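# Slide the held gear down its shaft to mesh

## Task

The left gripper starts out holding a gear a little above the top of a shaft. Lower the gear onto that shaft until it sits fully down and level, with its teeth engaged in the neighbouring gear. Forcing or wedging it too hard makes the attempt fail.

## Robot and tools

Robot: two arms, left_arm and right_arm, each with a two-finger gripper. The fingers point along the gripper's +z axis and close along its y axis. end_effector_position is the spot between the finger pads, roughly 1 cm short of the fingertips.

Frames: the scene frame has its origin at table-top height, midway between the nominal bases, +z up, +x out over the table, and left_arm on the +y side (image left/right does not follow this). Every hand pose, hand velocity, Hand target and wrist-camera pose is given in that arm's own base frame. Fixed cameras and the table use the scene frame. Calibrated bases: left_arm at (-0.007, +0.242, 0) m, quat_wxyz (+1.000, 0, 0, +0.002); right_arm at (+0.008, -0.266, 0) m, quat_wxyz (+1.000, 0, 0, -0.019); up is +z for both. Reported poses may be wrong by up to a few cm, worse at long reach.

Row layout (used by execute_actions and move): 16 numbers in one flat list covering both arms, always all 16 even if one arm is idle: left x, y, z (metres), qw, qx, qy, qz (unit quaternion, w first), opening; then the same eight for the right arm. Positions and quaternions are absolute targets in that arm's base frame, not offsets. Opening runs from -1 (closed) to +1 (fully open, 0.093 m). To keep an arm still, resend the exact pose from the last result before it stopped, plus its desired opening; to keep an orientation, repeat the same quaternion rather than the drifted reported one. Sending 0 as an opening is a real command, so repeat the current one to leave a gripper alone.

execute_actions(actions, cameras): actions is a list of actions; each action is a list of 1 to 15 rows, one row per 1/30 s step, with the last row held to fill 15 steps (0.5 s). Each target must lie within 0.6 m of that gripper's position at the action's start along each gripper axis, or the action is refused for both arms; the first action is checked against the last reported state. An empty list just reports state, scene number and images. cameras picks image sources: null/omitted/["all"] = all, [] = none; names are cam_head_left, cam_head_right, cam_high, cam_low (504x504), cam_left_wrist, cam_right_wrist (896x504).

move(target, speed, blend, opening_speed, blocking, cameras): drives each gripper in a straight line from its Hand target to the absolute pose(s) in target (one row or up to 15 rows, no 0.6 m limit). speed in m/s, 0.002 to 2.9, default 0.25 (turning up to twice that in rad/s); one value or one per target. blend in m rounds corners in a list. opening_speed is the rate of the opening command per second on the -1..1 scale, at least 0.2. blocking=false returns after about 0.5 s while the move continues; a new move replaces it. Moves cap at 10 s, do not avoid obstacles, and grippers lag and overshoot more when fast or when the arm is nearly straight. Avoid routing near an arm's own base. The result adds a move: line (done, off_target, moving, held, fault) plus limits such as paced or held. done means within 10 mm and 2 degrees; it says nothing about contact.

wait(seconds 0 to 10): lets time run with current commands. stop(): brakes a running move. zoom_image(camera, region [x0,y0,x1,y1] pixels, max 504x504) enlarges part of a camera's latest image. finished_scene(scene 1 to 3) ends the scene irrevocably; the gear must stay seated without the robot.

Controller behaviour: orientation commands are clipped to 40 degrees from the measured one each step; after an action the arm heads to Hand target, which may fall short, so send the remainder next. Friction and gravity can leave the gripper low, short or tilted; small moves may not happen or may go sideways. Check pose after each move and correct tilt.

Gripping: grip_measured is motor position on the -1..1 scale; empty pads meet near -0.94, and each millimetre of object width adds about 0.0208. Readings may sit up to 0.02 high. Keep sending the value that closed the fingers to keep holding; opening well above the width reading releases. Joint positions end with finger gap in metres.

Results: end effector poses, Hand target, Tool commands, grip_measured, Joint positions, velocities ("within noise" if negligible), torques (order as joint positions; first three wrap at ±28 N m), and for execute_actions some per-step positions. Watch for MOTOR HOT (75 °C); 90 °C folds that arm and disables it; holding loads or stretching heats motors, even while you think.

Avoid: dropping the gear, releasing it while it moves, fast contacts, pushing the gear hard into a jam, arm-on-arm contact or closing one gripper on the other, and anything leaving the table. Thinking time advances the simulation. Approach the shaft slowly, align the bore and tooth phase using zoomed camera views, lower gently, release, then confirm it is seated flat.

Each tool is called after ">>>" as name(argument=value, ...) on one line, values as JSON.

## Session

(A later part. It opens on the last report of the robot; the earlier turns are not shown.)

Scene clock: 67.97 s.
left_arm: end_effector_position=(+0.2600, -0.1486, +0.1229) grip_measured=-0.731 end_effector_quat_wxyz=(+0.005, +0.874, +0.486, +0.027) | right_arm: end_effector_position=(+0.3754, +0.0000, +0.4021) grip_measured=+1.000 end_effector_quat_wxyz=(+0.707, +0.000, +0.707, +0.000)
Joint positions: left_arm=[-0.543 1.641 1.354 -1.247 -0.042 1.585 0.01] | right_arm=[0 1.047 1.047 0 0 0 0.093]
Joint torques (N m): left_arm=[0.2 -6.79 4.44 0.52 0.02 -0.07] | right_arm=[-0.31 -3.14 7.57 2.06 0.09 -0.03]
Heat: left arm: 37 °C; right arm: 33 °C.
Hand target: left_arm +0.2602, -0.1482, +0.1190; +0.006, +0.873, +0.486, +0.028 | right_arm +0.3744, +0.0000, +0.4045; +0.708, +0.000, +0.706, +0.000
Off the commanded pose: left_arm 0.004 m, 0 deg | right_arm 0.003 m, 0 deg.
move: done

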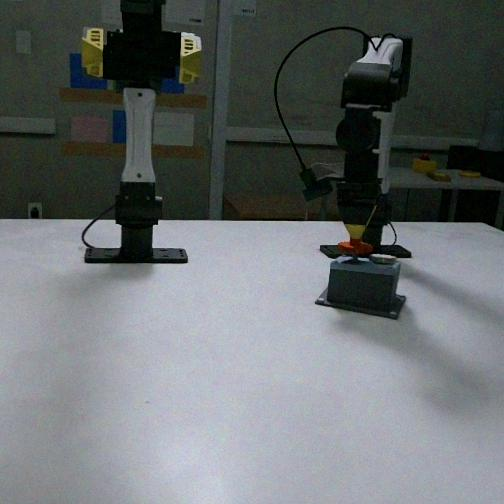

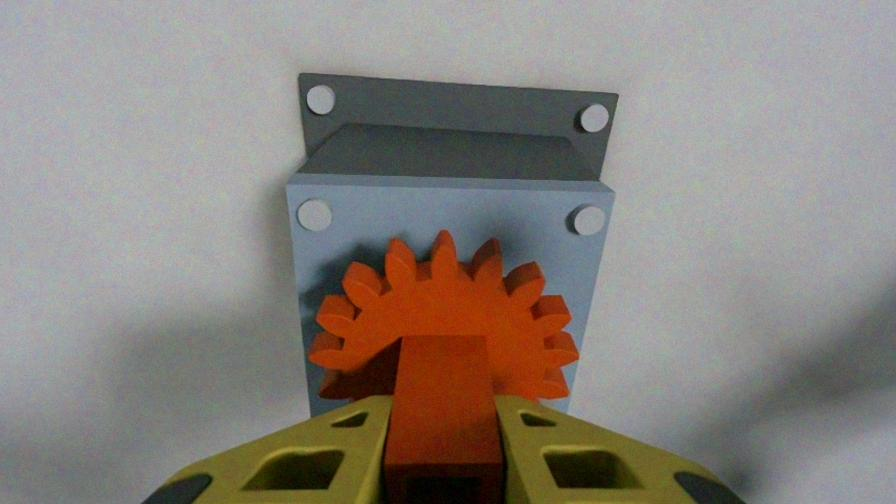

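>>> move(target=[0.2603,-0.1484,0.1140,0.008,0.8738,0.4863,0.030,-0.924754,0.3744,0,0.4045,0.708,0,0.706,0,1.0], speed=0.02, cameras=["cam_low","cam_left_wrist"])

>>> zoom_image(camera="cam_low", region=[335, 235, 395, 280])

Scene clock: 69.37 s.
left_arm: end_effector_position=(+0.2596, -0.1483, +0.1192) grip_measured=-0.731 end_effector_quat_wxyz=(+0.005, +0.874, +0.486, +0.027) | right_arm: end_effector_position=(+0.3754, +0.0000, +0.4021) grip_measured=+1.000 end_effector_quat_wxyz=(+0.707, +0.000, +0.707, +0.000)
Joint positions: left_arm=[-0.543 1.641 1.339 -1.234 -0.042 1.585 0.01] | right_arm=[0 1.047 1.047 0 0 0 0.093]
Joint torques (N m): left_arm=[0.17 -7.06 3.78 0.63 0.01 -0.08] | right_arm=[-0.36 -3.1 7.57 2.03 0.08 -0.02]
Heat: left arm: 37 °C; right arm: 33 °C.
Hand target: left_arm +0.2603, -0.1483, +0.1141; +0.008, +0.873, +0.486, +0.030 | right_arm +0.3744, +0.0000, +0.4045; +0.708, +0.000, +0.706, +0.000
Off the commanded pose: left_arm 0.005 m, 1 deg | right_arm 0.003 m, 0 deg.
move: done

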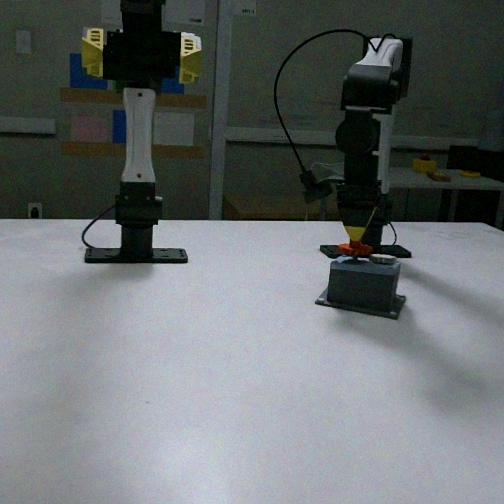

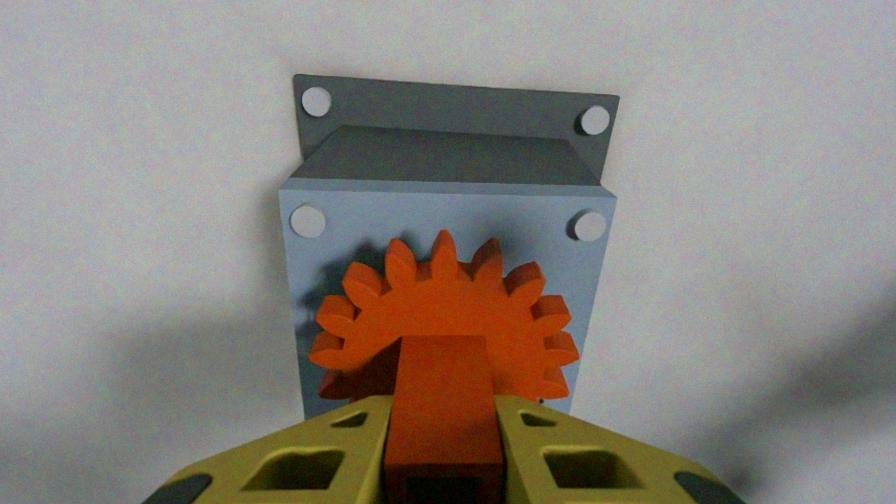

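Scaled by 8.400.

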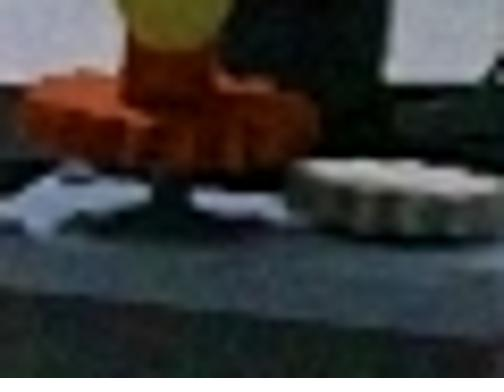

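>>> move(target=[[0.2640,-0.1507,0.1165,0.010,0.8738,0.4863,0.024,-0.924754,0.3744,0,0.4045,0.708,0,0.706,0,1.0],[0.2660,-0.1519,0.1155,0.010,0.8738,0.4863,0.024,-0.924754,0.3744,0,0.4045,0.708,0,0.706,0,1.0]], speed=0.01, cameras=["cam_low","cam_left_wrist"])

>>> zoom_image(camera="cam_low", region=[335, 235, 395, 280])

Scene clock: 73.13 s.
left_arm: end_effector_position=(+0.2596, -0.1483, +0.1192) grip_measured=-0.731 end_effector_quat_wxyz=(+0.005, +0.874, +0.486, +0.027) | right_arm: end_effector_position=(+0.3754, +0.0000, +0.4021) grip_measured=+1.000 end_effector_quat_wxyz=(+0.707, +0.000, +0.707, +0.000)
Joint positions: left_arm=[-0.543 1.641 1.339 -1.234 -0.042 1.585 0.01] | right_arm=[0 1.047 1.047 0 0 0 0.093]
Joint torques (N m): left_arm=[0.72 -4.71 6.54 0.52 0.15 0] | right_arm=[-0.25 -2.99 7.6 2.05 0.06 -0.03]
Heat: left arm: 36 °C; right arm: 33 °C.
Hand target: left_arm +0.2659, -0.1517, +0.1156; +0.010, +0.873, +0.486, +0.024 | right_arm +0.3744, +0.0000, +0.4045; +0.708, +0.000, +0.706, +0.000
Off the commanded pose: left_arm 0.008 m, 1 deg | right_arm 0.003 m, 0 deg.
move: done

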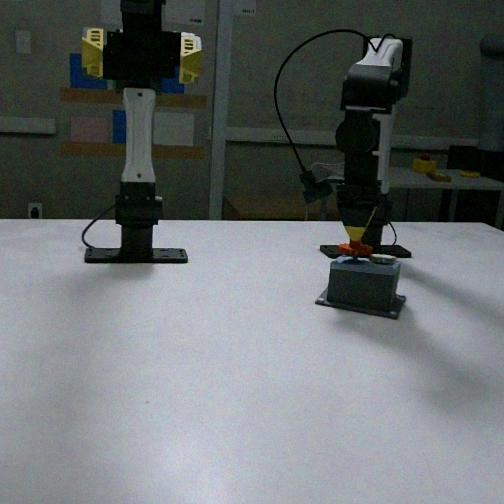

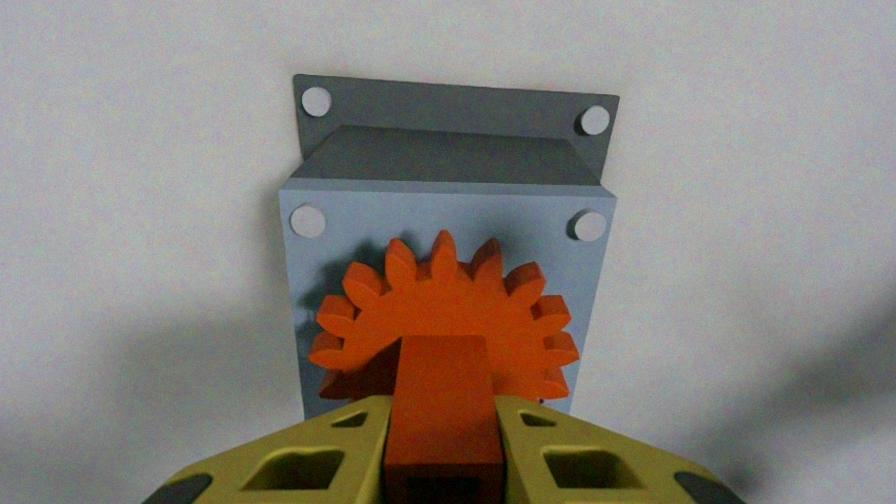

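Scaled by 8.400.

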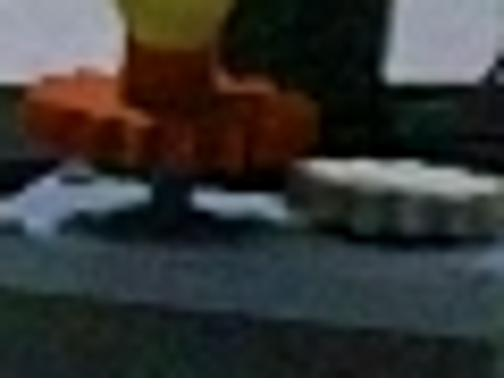

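>>> move(target=[[0.2626,-0.1500,0.1370,0.006,0.8738,0.4863,0.024,-0.924754,0.3744,0,0.4045,0.708,0,0.706,0,1.0],[0.2622,-0.1498,0.1230,0.010,0.8738,0.4863,0.028,-0.924754,0.3744,0,0.4045,0.708,0,0.706,0,1.0],[0.2622,-0.1498,0.1130,0.010,0.8738,0.4863,0.030,-0.924754,0.3744,0,0.4045,0.708,0,0.706,0,1.0]], speed=[0.04,0.03,0.02], cameras=["cam_low","cam_left_wrist"])

>>> zoom_image(camera="cam_low", region=[335, 235, 395, 280])

Scene clock: 76.13 s.
left_arm: end_effector_position=(+0.2611, -0.1492, +0.1192) grip_measured=-0.731 end_effector_quat_wxyz=(+0.008, +0.874, +0.486, +0.029) | right_arm: end_effector_position=(+0.3754, +0.0000, +0.4021) grip_measured=+1.000 end_effector_quat_wxyz=(+0.707, +0.000, +0.707, +0.000)
Joint positions: left_arm=[-0.543 1.641 1.339 -1.226 -0.042 1.585 0.01] | right_arm=[0 1.047 1.047 0 0 0 0.093]
Joint torques (N m): left_arm=[0.17 -6.57 3.97 0.64 0.03 -0.08] | right_arm=[-0.38 -3.02 7.61 2.03 0.07 -0.02]
Heat: left arm: 36 °C; right arm: 33 °C.
Hand target: left_arm +0.2621, -0.1497, +0.1131; +0.010, +0.873, +0.486, +0.030 | right_arm +0.3744, +0.0000, +0.4045; +0.708, +0.000, +0.706, +0.000
Off the commanded pose: left_arm 0.006 m, 0 deg | right_arm 0.003 m, 0 deg.
move: done

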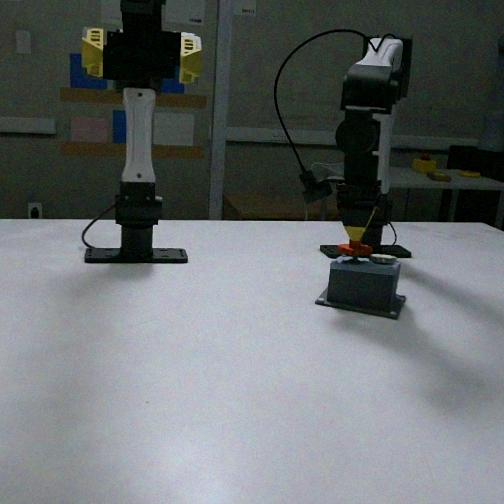

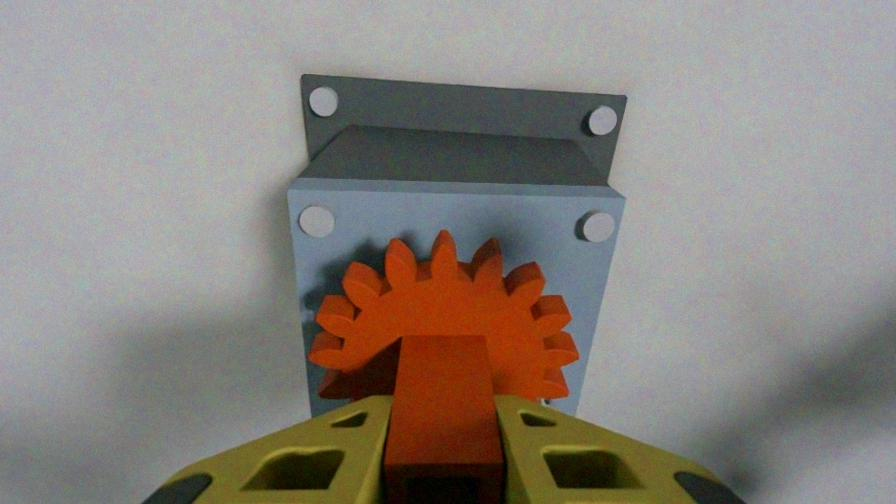

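Scaled by 8.400.

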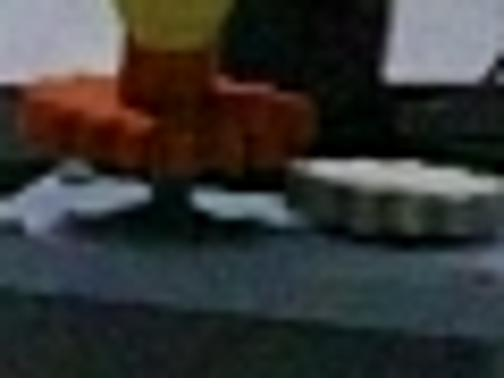

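>>> move(target=[[0.2632,-0.1485,0.1370,0.006,0.8738,0.4863,0.024,-0.924754,0.3744,0,0.4045,0.708,0,0.706,0,1.0],[0.2642,-0.1466,0.1280,0.010,0.8738,0.4863,0.028,-0.924754,0.3744,0,0.4045,0.708,0,0.706,0,1.0]], speed=[0.04,0.03], cameras=["cam_low","cam_left_wrist"])

>>> zoom_image(camera="cam_low", region=[335, 235, 395, 280])

Scene clock: 79.17 s.
left_arm: end_effector_position=(+0.2620, -0.1473, +0.1304) grip_measured=-0.731 end_effector_quat_wxyz=(+0.007, +0.873, +0.488, +0.028) | right_arm: end_effector_position=(+0.3754, +0.0000, +0.4021) grip_measured=+1.000 end_effector_quat_wxyz=(+0.707, +0.000, +0.707, +0.000)
Joint positions: left_arm=[-0.535 1.641 1.383 -1.273 -0.042 1.588 0.01] | right_arm=[0 1.047 1.047 0 0 0 0.093]
Joint torques (N m): left_arm=[0.8 -6.64 5.09 0.5 0.08 0.04] | right_arm=[-0.27 -3.03 7.53 2.03 0.04 -0.03]
Heat: left arm: 35 °C; right arm: 33 °C.
Hand target: left_arm +0.2641, -0.1465, +0.1280; +0.010, +0.873, +0.486, +0.028 | right_arm +0.3744, +0.0000, +0.4045; +0.708, +0.000, +0.706, +0.000
Off the commanded pose: left_arm 0.003 m, 0 deg | right_arm 0.003 m, 0 deg.
move: done

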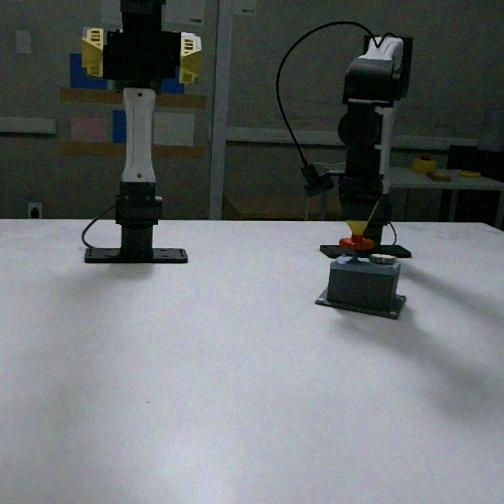

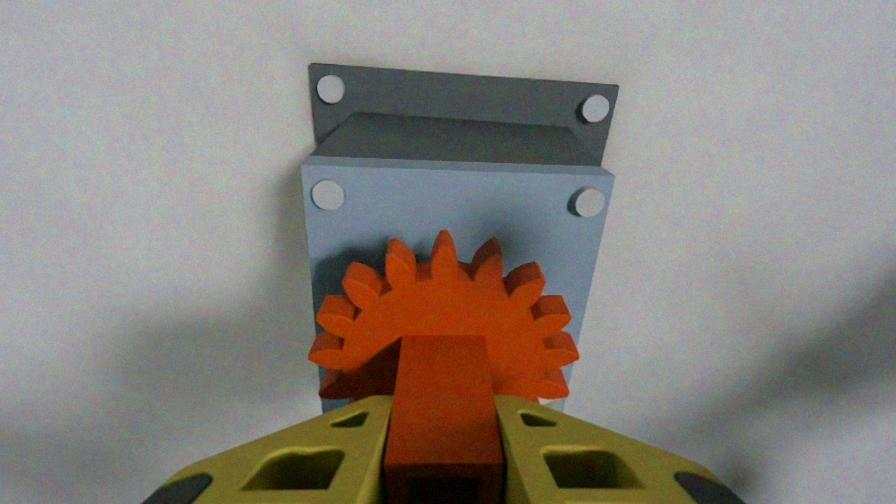

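Scaled by 8.400.

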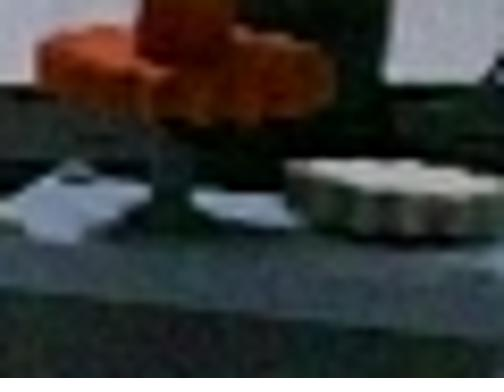

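>>> move(target=[0.2645,-0.1466,0.1125,0.010,0.8738,0.4863,0.029,-0.924754,0.3744,0,0.4045,0.708,0,0.706,0,1.0], speed=0.025, cameras=["cam_low","cam_left_wrist"])

>>> zoom_image(camera="cam_low", region=[335, 235, 395, 280])

Scene clock: 80.87 s.
left_arm: end_effector_position=(+0.2621, -0.1473, +0.1193) grip_measured=-0.731 end_effector_quat_wxyz=(+0.008, +0.873, +0.487, +0.029) | right_arm: end_effector_position=(+0.3754, +0.0000, +0.4021) grip_measured=+1.000 end_effector_quat_wxyz=(+0.707, +0.000, +0.707, +0.000)
Joint positions: left_arm=[-0.535 1.641 1.34 -1.227 -0.042 1.589 0.01] | right_arm=[0 1.047 1.047 0 0 0 0.093]
Joint torques (N m): left_arm=[0.75 -6.35 3.97 0.67 0.05 0.04] | right_arm=[-0.42 -3.04 7.54 2.01 0.06 -0.04]
Heat: left arm: 35 °C; right arm: 33 °C.
Hand target: left_arm +0.2644, -0.1465, +0.1126; +0.010, +0.873, +0.486, +0.029 | right_arm +0.3744, +0.0000, +0.4045; +0.708, +0.000, +0.706, +0.000
Off the commanded pose: left_arm 0.007 m, 0 deg | right_arm 0.003 m, 0 deg.
move: done

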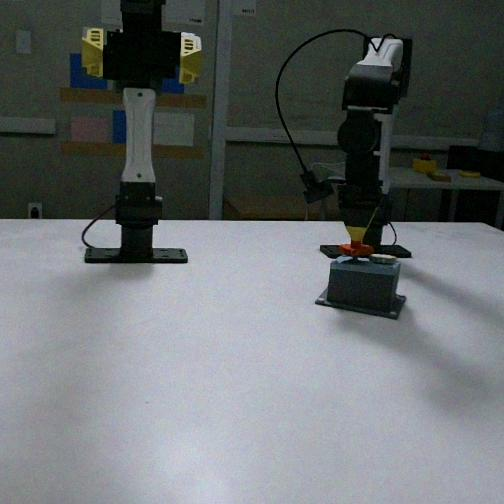

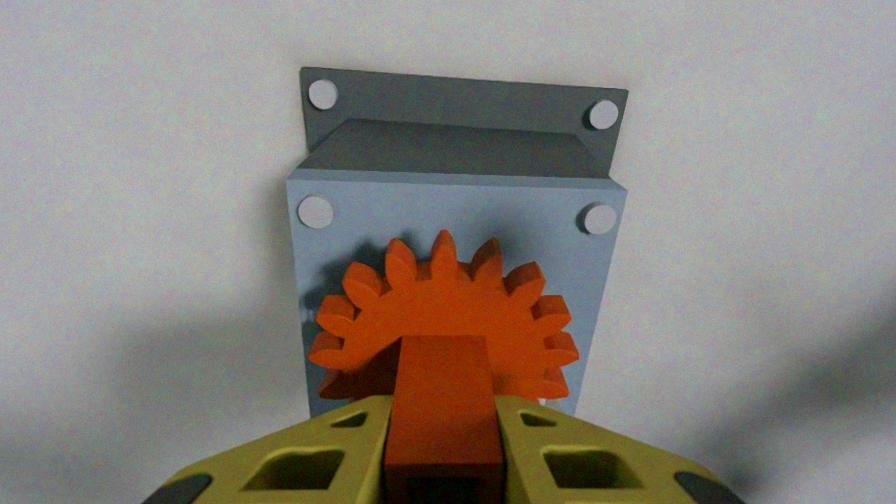

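Scaled by 8.400.

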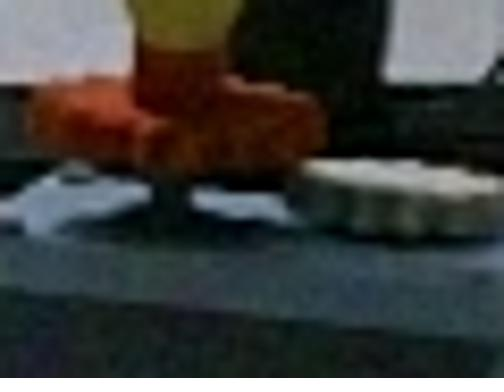

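>>> move(target=[[0.2655,-0.1474,0.1370,0.004,0.8738,0.4863,0.026,-0.924754,0.3744,0,0.4045,0.708,0,0.706,0,1.0],[0.2662,-0.1479,0.1230,0.008,0.8738,0.4863,0.028,-0.924754,0.3744,0,0.4045,0.708,0,0.706,0,1.0],[0.2664,-0.1479,0.1130,0.008,0.8738,0.4863,0.030,-0.924754,0.3744,0,0.4045,0.708,0,0.706,0,1.0]], speed=[0.04,0.03,0.02], cameras=["cam_low","cam_left_wrist","cam_high","cam_head_right"])

>>> zoom_image(camera="cam_low", region=[335, 235, 395, 280])

>>> zoom_image(camera="cam_high", region=[170, 300, 270, 400])

Scene clock: 84.63 s.
left_arm: end_effector_position=(+0.2654, -0.1493, +0.1213) grip_measured=-0.731 end_effector_quat_wxyz=(+0.014, +0.873, +0.487, +0.033) | right_arm: end_effector_position=(+0.3754, +0.0000, +0.4021) grip_measured=+1.000 end_effector_quat_wxyz=(+0.707, +0.000, +0.707, +0.000)
Joint positions: left_arm=[-0.535 1.641 1.347 -1.219 -0.042 1.589 0.01] | right_arm=[0 1.047 1.047 0 0 0 0.093]
Joint torques (N m): left_arm=[0.54 -5.48 4.49 0.56 0.02 0.01] | right_arm=[-0.27 -2.96 7.65 2.05 0.08 -0.06]
Heat: left arm: 35 °C; right arm: 34 °C.
Hand target: left_arm +0.2663, -0.1478, +0.1132; +0.008, +0.873, +0.486, +0.030 | right_arm +0.3744, +0.0000, +0.4045; +0.708, +0.000, +0.706, +0.000
Off the commanded pose: left_arm 0.009 m, 1 deg | right_arm 0.003 m, 0 deg.
move: done
Images, in order (width x height): cam_head_right 504x504, cam_high 504x504, cam_low 504x504, cam_left_wrist 896x504.

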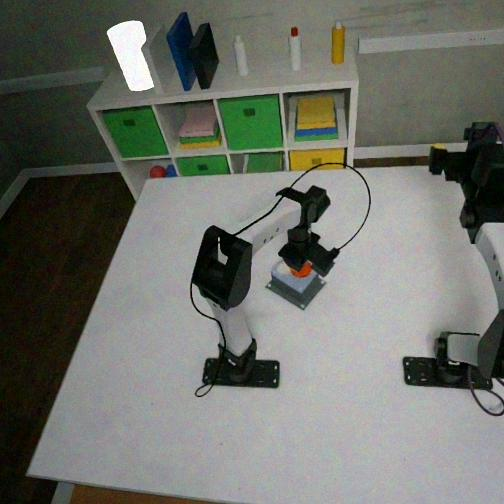

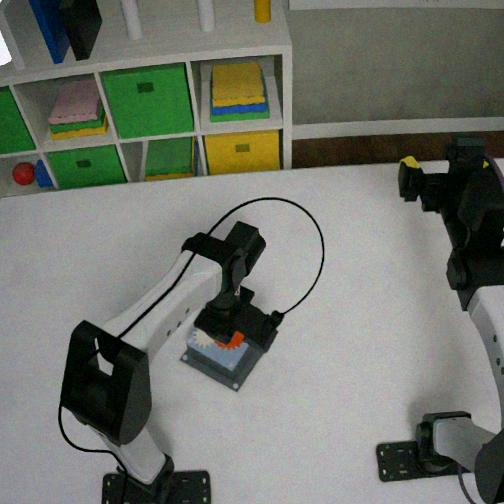

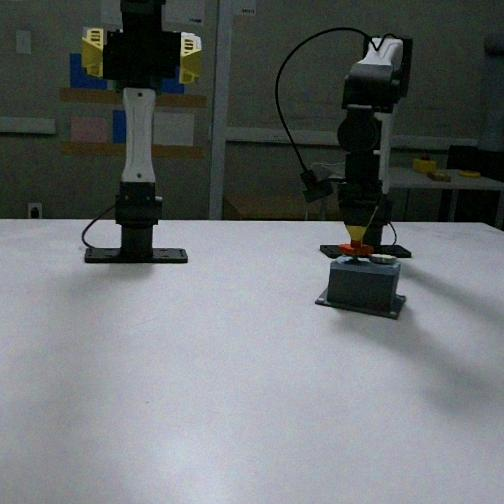

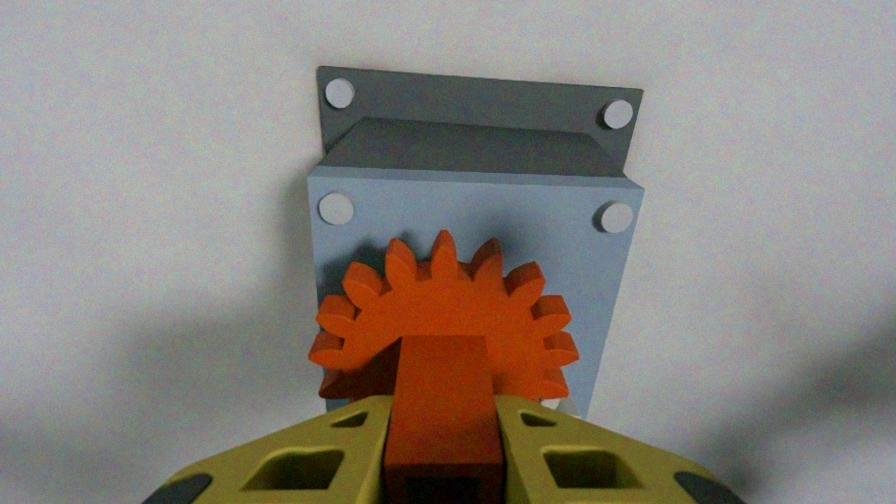

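Scaled by 8.400.

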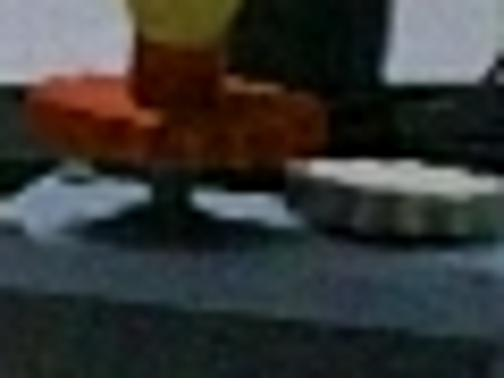

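Scaled by 5.040.

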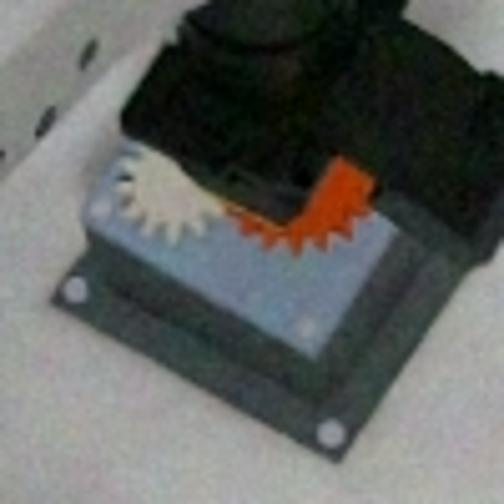

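>>> move(target=[0.2664,-0.1476,0.1110,-0.002,0.8738,0.4863,0.026,-0.924754,0.3744,0,0.4045,0.708,0,0.706,0,1.0], speed=0.02, cameras=["cam_low","cam_left_wrist"])

>>> zoom_image(camera="cam_low", region=[335, 235, 395, 280])

Scene clock: 88.60 s.
left_arm: end_effector_position=(+0.2655, -0.1493, +0.1163) grip_measured=-0.731 end_effector_quat_wxyz=(+0.007, +0.873, +0.487, +0.028) | right_arm: end_effector_position=(+0.3754, +0.0000, +0.4021) grip_measured=+1.000 end_effector_quat_wxyz=(+0.707, +0.000, +0.707, +0.000)
Joint positions: left_arm=[-0.535 1.659 1.347 -1.219 -0.042 1.589 0.01] | right_arm=[0 1.047 1.047 0 0 0 0.093]
Joint torques (N m): left_arm=[0.44 -5.38 5.59 0.36 -0.02 -0.01] | right_arm=[-0.34 -3.03 7.56 2.05 0.1 -0.03]
Heat: left arm: 35 °C; right arm: 34 °C.
Hand target: left_arm +0.2664, -0.1476, +0.1111; -0.002, +0.873, +0.486, +0.026 | right_arm +0.3744, +0.0000, +0.4045; +0.708, +0.000, +0.706, +0.000
Off the commanded pose: left_arm 0.006 m, 1 deg | right_arm 0.003 m, 0 deg.
move: done

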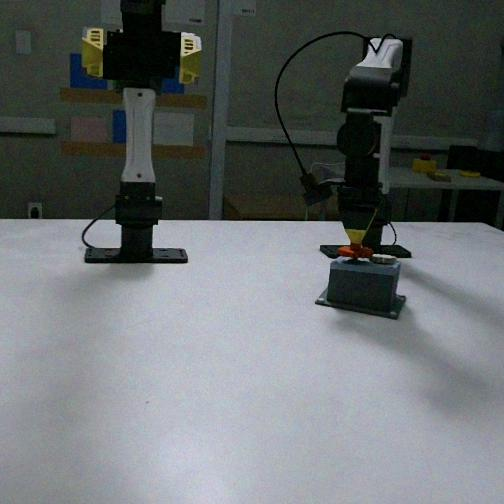

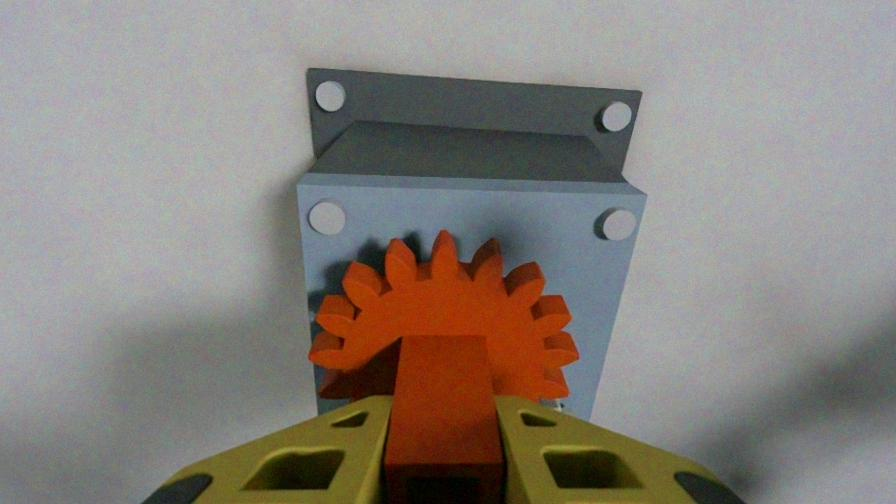

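Scaled by 8.400.

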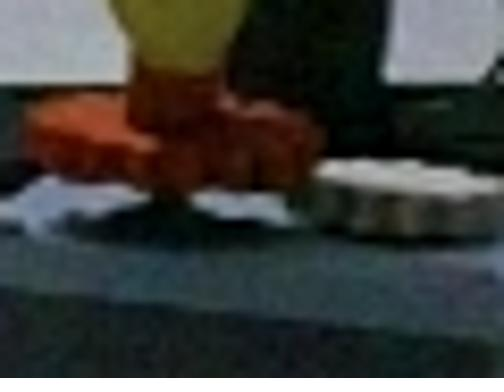

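>>> move(target=[0.2660,-0.1484,0.1060,-0.004,0.8738,0.4863,0.024,-0.924754,0.3744,0,0.4045,0.708,0,0.706,0,1.0], speed=0.02, cameras=["cam_low","cam_left_wrist"])

>>> zoom_image(camera="cam_low", region=[335, 235, 395, 280])

Scene clock: 90.63 s.
left_arm: end_effector_position=(+0.2655, -0.1493, +0.1144) grip_measured=-0.731 end_effector_quat_wxyz=(+0.004, +0.873, +0.487, +0.026) | right_arm: end_effector_position=(+0.3754, +0.0000, +0.4021) grip_measured=+1.000 end_effector_quat_wxyz=(+0.707, +0.000, +0.707, +0.000)
Joint positions: left_arm=[-0.535 1.666 1.347 -1.219 -0.042 1.589 0.01] | right_arm=[0 1.047 1.047 0 0 0 0.093]
Joint torques (N m): left_arm=[0.27 -5.41 4.63 0.48 -0.01 -0.03] | right_arm=[-0.27 -3.03 7.51 2.03 0.06 -0.04]
Heat: left arm: 34 °C; right arm: 34 °C.
Hand target: left_arm +0.2659, -0.1483, +0.1061; -0.004, +0.874, +0.486, +0.024 | right_arm +0.3744, +0.0000, +0.4045; +0.708, +0.000, +0.706, +0.000
Off the commanded pose: left_arm 0.008 m, 1 deg | right_arm 0.003 m, 0 deg.
move: done

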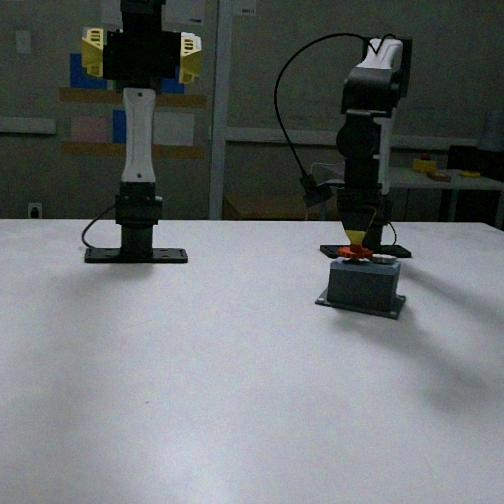

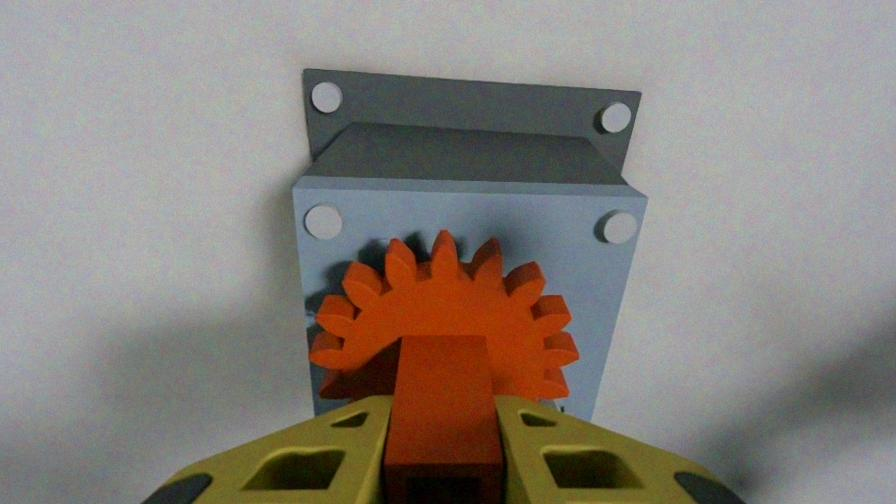

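Scaled by 8.400.

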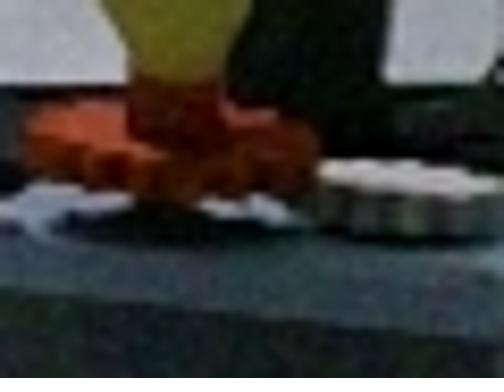

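>>> move(target=[0.2663,-0.1484,0.1030,-0.002,0.8738,0.4863,0.024,-0.924754,0.3744,0,0.4045,0.708,0,0.706,0,1.0], speed=0.02, cameras=["cam_low","cam_left_wrist"])

>>> zoom_image(camera="cam_low", region=[335, 235, 395, 280])

Scene clock: 92.17 s.
left_arm: end_effector_position=(+0.2657, -0.1494, +0.1117) grip_measured=-0.731 end_effector_quat_wxyz=(+0.005, +0.873, +0.487, +0.027) | right_arm: end_effector_position=(+0.3754, +0.0000, +0.4021) grip_measured=+1.000 end_effector_quat_wxyz=(+0.707, +0.000, +0.707, +0.000)
Joint positions: left_arm=[-0.535 1.666 1.336 -1.206 -0.042 1.589 0.01] | right_arm=[0 1.047 1.047 0 0 0 0.093]
Joint torques (N m): left_arm=[0.42 -5.49 4.42 0.52 0.01 -0.01] | right_arm=[-0.31 -3.04 7.45 2.03 0.08 -0.04]
Heat: left arm: 34 °C; right arm: 34 °C.
Hand target: left_arm +0.2661, -0.1483, +0.1031; -0.002, +0.874, +0.486, +0.024 | right_arm +0.3744, +0.0000, +0.4045; +0.708, +0.000, +0.706, +0.000
Off the commanded pose: left_arm 0.009 m, 1 deg | right_arm 0.003 m, 0 deg.
move: done

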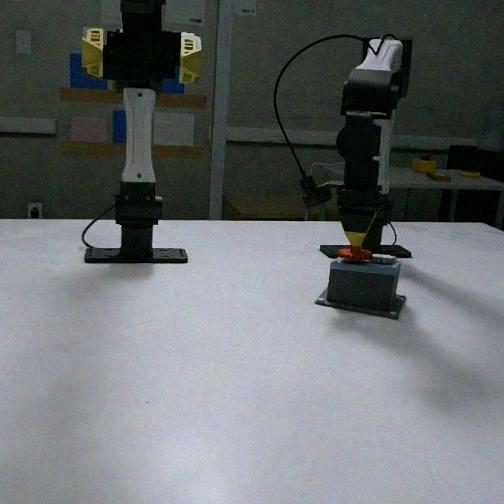

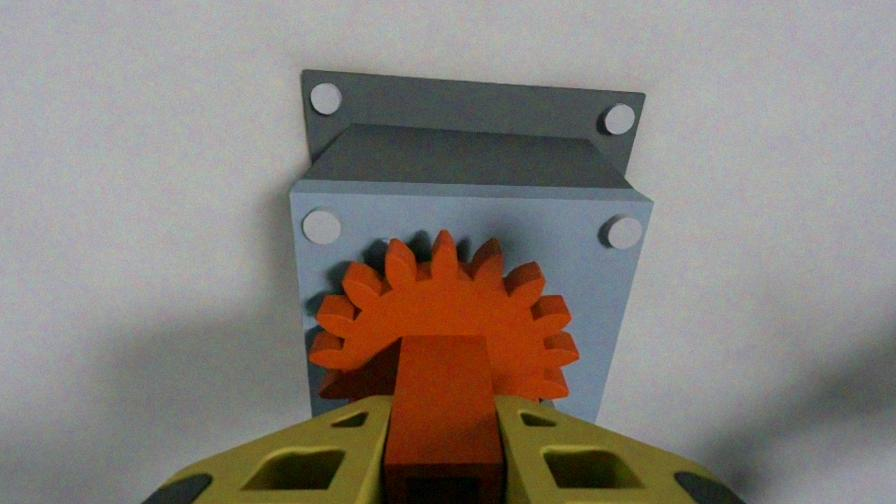

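Scaled by 8.400.

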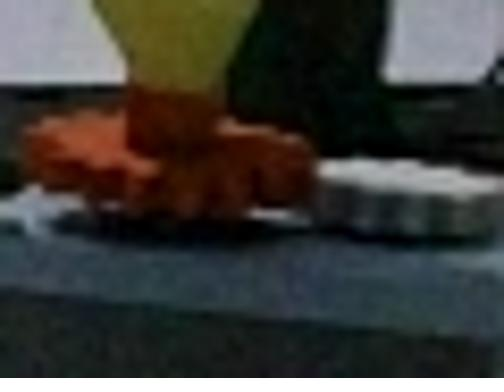

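>>> move(target=[0.2664,-0.1484,0.0995,-0.002,0.8738,0.4863,0.024,-0.924754,0.3744,0,0.4045,0.708,0,0.706,0,1.0], speed=0.02, cameras=["cam_low","cam_left_wrist"])

>>> zoom_image(camera="cam_low", region=[335, 235, 395, 280])

>>> zoom_image(camera="cam_left_wrist", region=[480, 320, 620, 420])

Scene clock: 94.40 s.
left_arm: end_effector_position=(+0.2658, -0.1495, +0.1088) grip_measured=-0.731 end_effector_quat_wxyz=(+0.005, +0.873, +0.487, +0.027) | right_arm: end_effector_position=(+0.3754, +0.0000, +0.4021) grip_measured=+1.000 end_effector_quat_wxyz=(+0.707, +0.000, +0.707, +0.000)
Joint positions: left_arm=[-0.535 1.666 1.324 -1.193 -0.042 1.589 0.01] | right_arm=[0 1.047 1.047 0 0 0 0.093]
Joint torques (N m): left_arm=[0.43 -5.34 4.41 0.52 0.01 0] | right_arm=[-0.31 -2.97 7.56 2.01 0.06 -0.01]
Heat: left arm: 34 °C; right arm: 34 °C.
Hand target: left_arm +0.2661, -0.1482, +0.0996; -0.002, +0.874, +0.486, +0.024 | right_arm +0.3744, +0.0000, +0.4045; +0.708, +0.000, +0.706, +0.000
Off the commanded pose: left_arm 0.009 m, 1 deg | right_arm 0.003 m, 0 deg.
move: done

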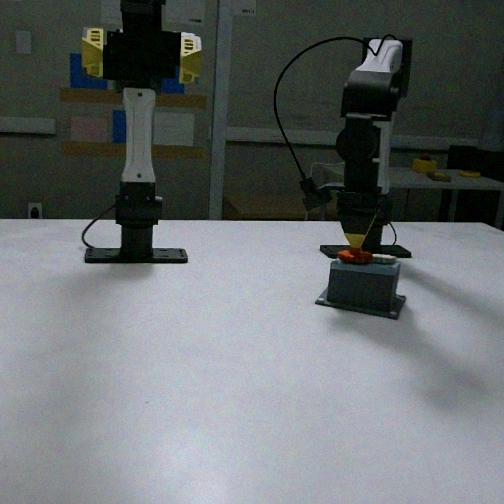

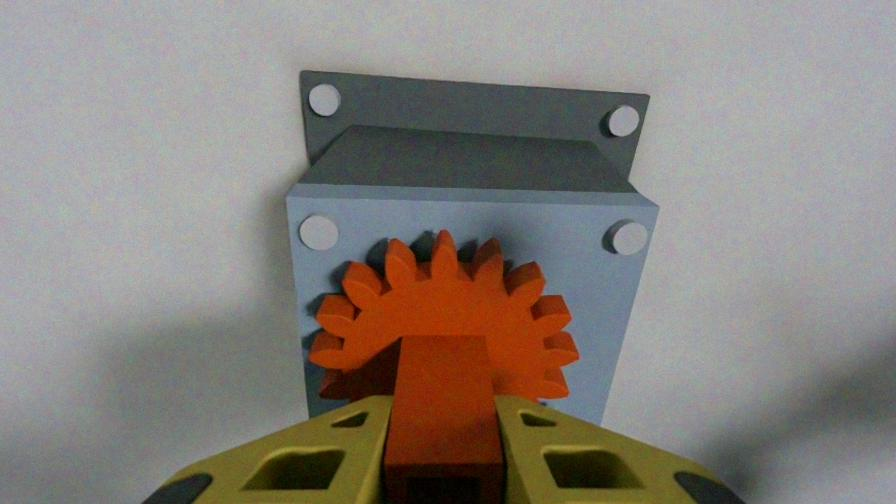

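Scaled by 8.400.

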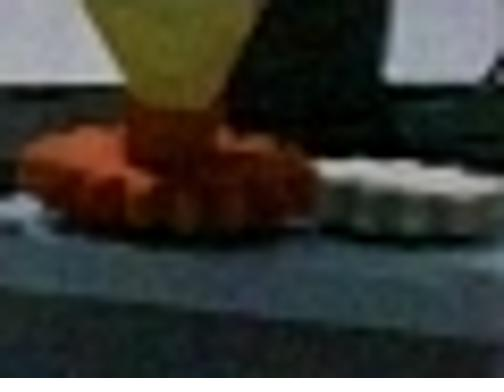

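Scaled by 3.600.

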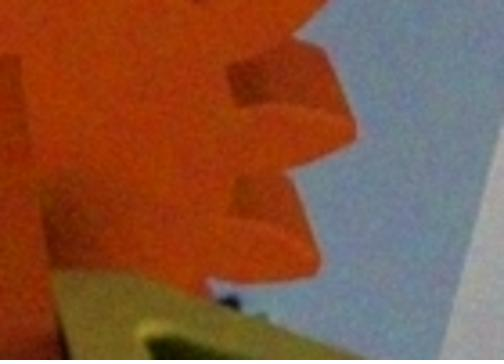

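>>> move(target=[[0.2664,-0.1484,0.0965,-0.002,0.8738,0.4863,0.024,-0.924754,0.3744,0,0.4045,0.708,0,0.706,0,1.0],[0.2664,-0.1484,0.0935,-0.002,0.8738,0.4863,0.024,-0.924754,0.3744,0,0.4045,0.708,0,0.706,0,1.0]], speed=0.015, cameras=["cam_low","cam_left_wrist"])

>>> zoom_image(camera="cam_low", region=[335, 235, 395, 280])

Scene clock: 95.97 s.
left_arm: end_effector_position=(+0.2656, -0.1494, +0.1063) grip_measured=-0.731 end_effector_quat_wxyz=(+0.006, +0.873, +0.487, +0.027) | right_arm: end_effector_position=(+0.3754, +0.0000, +0.4021) grip_measured=+1.000 end_effector_quat_wxyz=(+0.707, +0.000, +0.707, +0.000)
Joint positions: left_arm=[-0.535 1.666 1.314 -1.182 -0.042 1.589 0.01] | right_arm=[0 1.047 1.047 0 0 0 0.093]
Joint torques (N m): left_arm=[0.43 -5.05 3.58 0.66 0.01 -0.01] | right_arm=[-0.25 -3.02 7.58 2.05 0.07 -0.03]
Heat: left arm: 34 °C; right arm: 34 °C.
Hand target: left_arm +0.2660, -0.1482, +0.0938; -0.002, +0.874, +0.486, +0.024 | right_arm +0.3744, +0.0000, +0.4045; +0.708, +0.000, +0.706, +0.000
Off the commanded pose: left_arm 0.013 m, 1 deg | right_arm 0.003 m, 0 deg.
move: off_target (left_arm)

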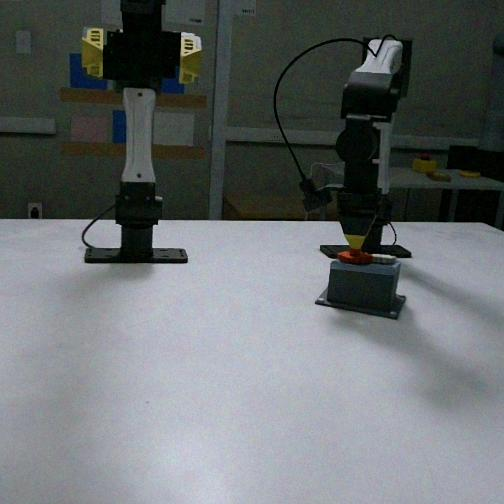

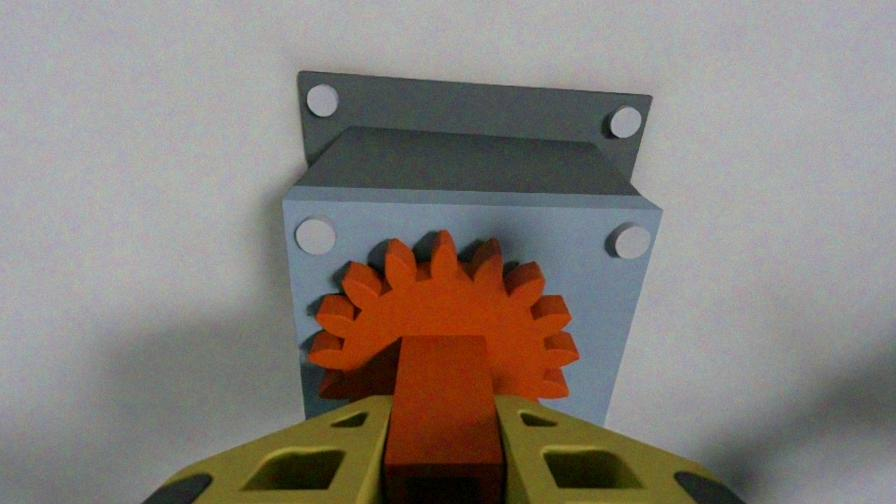

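Scaled by 8.400.

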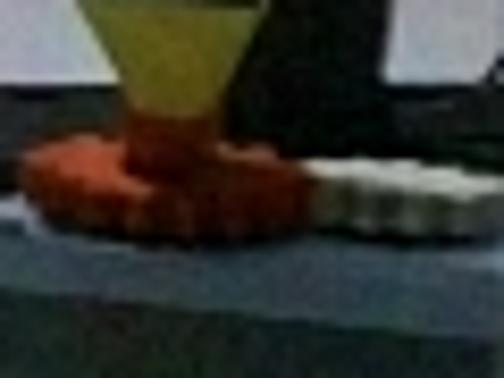

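>>> move(target=[0.2664,-0.1484,0.0905,-0.002,0.8738,0.4863,0.022,-0.924754,0.3744,0,0.4045,0.708,0,0.706,0,1.0], speed=0.015, cameras=["cam_low"])

>>> zoom_image(camera="cam_low", region=[335, 235, 405, 285])

Scene clock: 97.67 s.
left_arm: end_effector_position=(+0.2656, -0.1494, +0.1060) grip_measured=-0.731 end_effector_quat_wxyz=(+0.006, +0.873, +0.487, +0.027) | right_arm: end_effector_position=(+0.3754, +0.0000, +0.4021) grip_measured=+1.000 end_effector_quat_wxyz=(+0.707, +0.000, +0.707, +0.000)
Joint positions: left_arm=[-0.535 1.666 1.313 -1.181 -0.042 1.589 0.01] | right_arm=[0 1.047 1.047 0 0 0 0.093]
Joint torques (N m): left_arm=[0.58 -4.82 3.03 0.74 0.05 0.01] | right_arm=[-0.32 -3.11 7.49 2.06 0.08 -0.04]
Heat: left arm: 34 °C; right arm: 34 °C.
Hand target: left_arm +0.2658, -0.1481, +0.0909; -0.002, +0.874, +0.486, +0.022 | right_arm +0.3744, +0.0000, +0.4045; +0.708, +0.000, +0.706, +0.000
Off the commanded pose: left_arm 0.016 m, 1 deg | right_arm 0.003 m, 0 deg.
move: off_target (left_arm)

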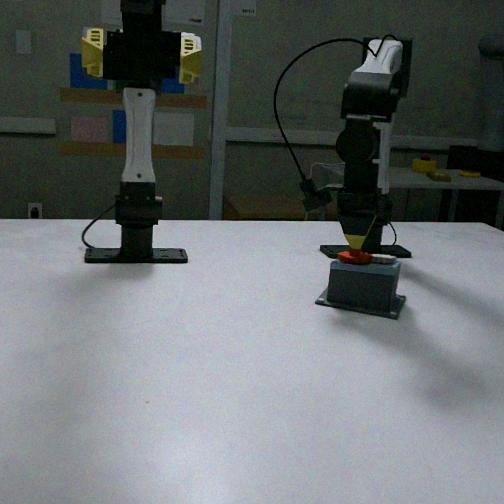

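Scaled by 7.200.

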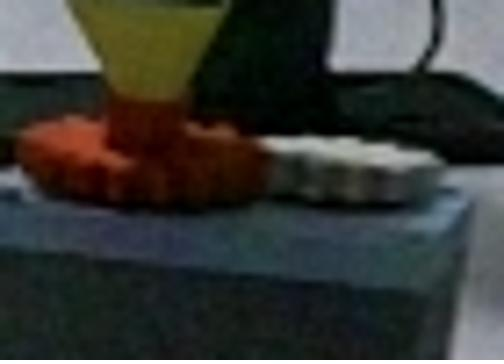

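>>> move(target=[[0.2660,-0.1488,0.1035,-0.001,0.8738,0.4863,0.025,-0.924754,0.3744,0,0.4045,0.708,0,0.706,0,1.0],[0.2660,-0.1488,0.1035,-0.001,0.8738,0.4863,0.025,-0.1,0.3744,0,0.4045,0.708,0,0.706,0,1.0],[0.2656,-0.1494,0.1300,0.004,0.8738,0.4863,0.026,-0.1,0.3744,0,0.4045,0.708,0,0.706,0,1.0],[0.2650,-0.1500,0.1850,0.004,0.8738,0.4863,0.010,-0.1,0.3744,0,0.4045,0.708,0,0.706,0,1.0]], speed=[0.03,0.03,0.04,0.12], opening_speed=0.8, cameras=["cam_low","cam_left_wrist","cam_high"])

>>> zoom_image(camera="cam_low", region=[330, 230, 410, 285])

>>> zoom_image(camera="cam_left_wrist", region=[320, 80, 640, 400])

Scene clock: 103.47 s.
left_arm: end_effector_position=(+0.2634, -0.1479, +0.1831) grip_measured=-0.102 end_effector_quat_wxyz=(+0.002, +0.873, +0.488, +0.020) | right_arm: end_effector_position=(+0.3754, +0.0000, +0.4021) grip_measured=+1.000 end_effector_quat_wxyz=(+0.707, +0.000, +0.707, +0.000)
Joint positions: left_arm=[-0.53 1.68 1.637 -1.504 -0.033 1.593 0.04] | right_arm=[0 1.047 1.047 0 0 0 0.093]
Joint torques (N m): left_arm=[0.8 -5.39 7.77 0.12 0.26 0.07] | right_arm=[-0.28 -2.96 7.51 2.01 0.08 -0.04]
Heat: left arm: 34 °C; right arm: 34 °C.
Hand target: left_arm +0.2650, -0.1500, +0.1849; +0.004, +0.874, +0.486, +0.010 | right_arm +0.3744, +0.0000, +0.4045; +0.708, +0.000, +0.706, +0.000
Off the commanded pose: left_arm 0.003 m, 1 deg | right_arm 0.003 m, 0 deg.
move: done
Images, in order (width x height): cam_high 504x504, cam_low 504x504, cam_left_wrist 896x504.

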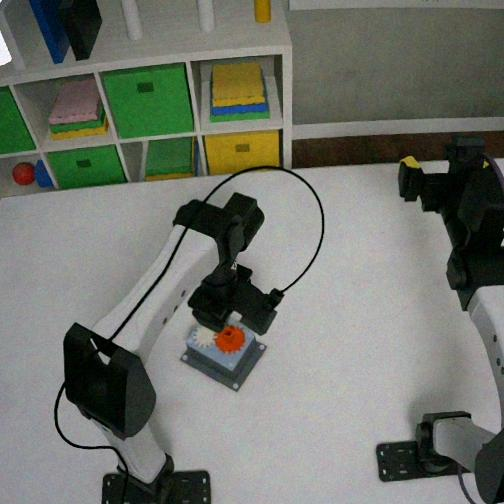

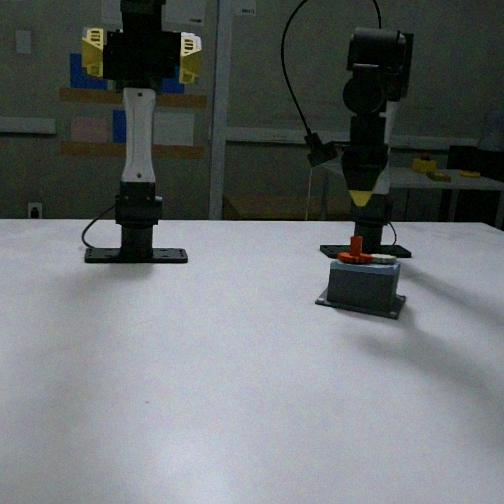

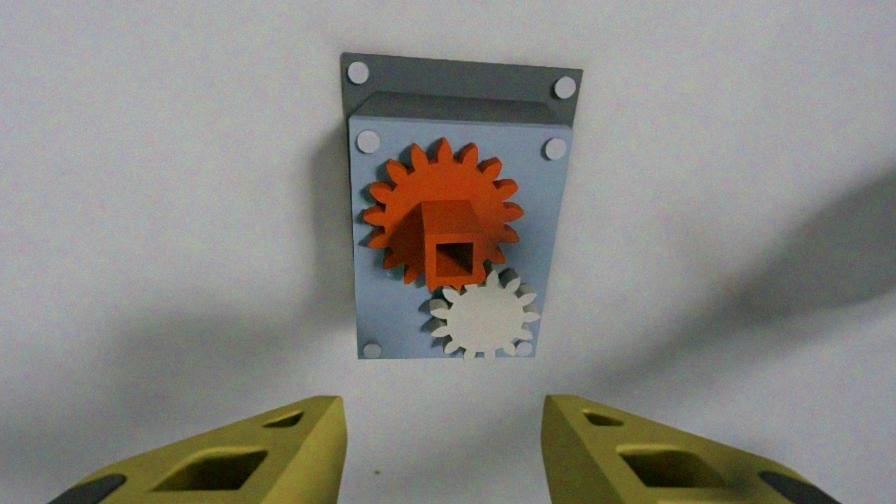

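Scaled by 6.300.

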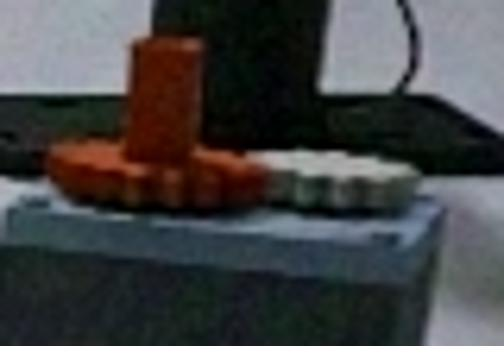

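Scaled by 1.575.

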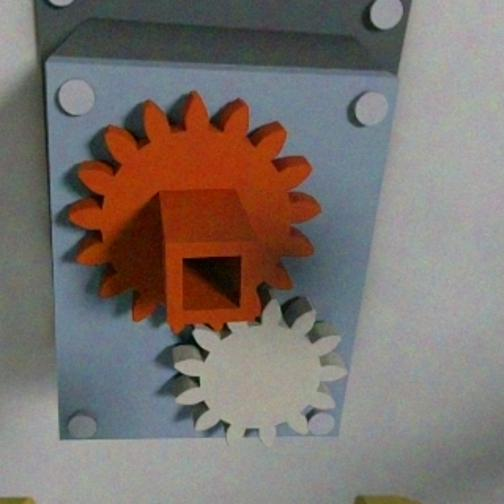

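Flat, meshed, coplanar.

>>> finished_scene(scene=3)

The scene is finished: the task was done.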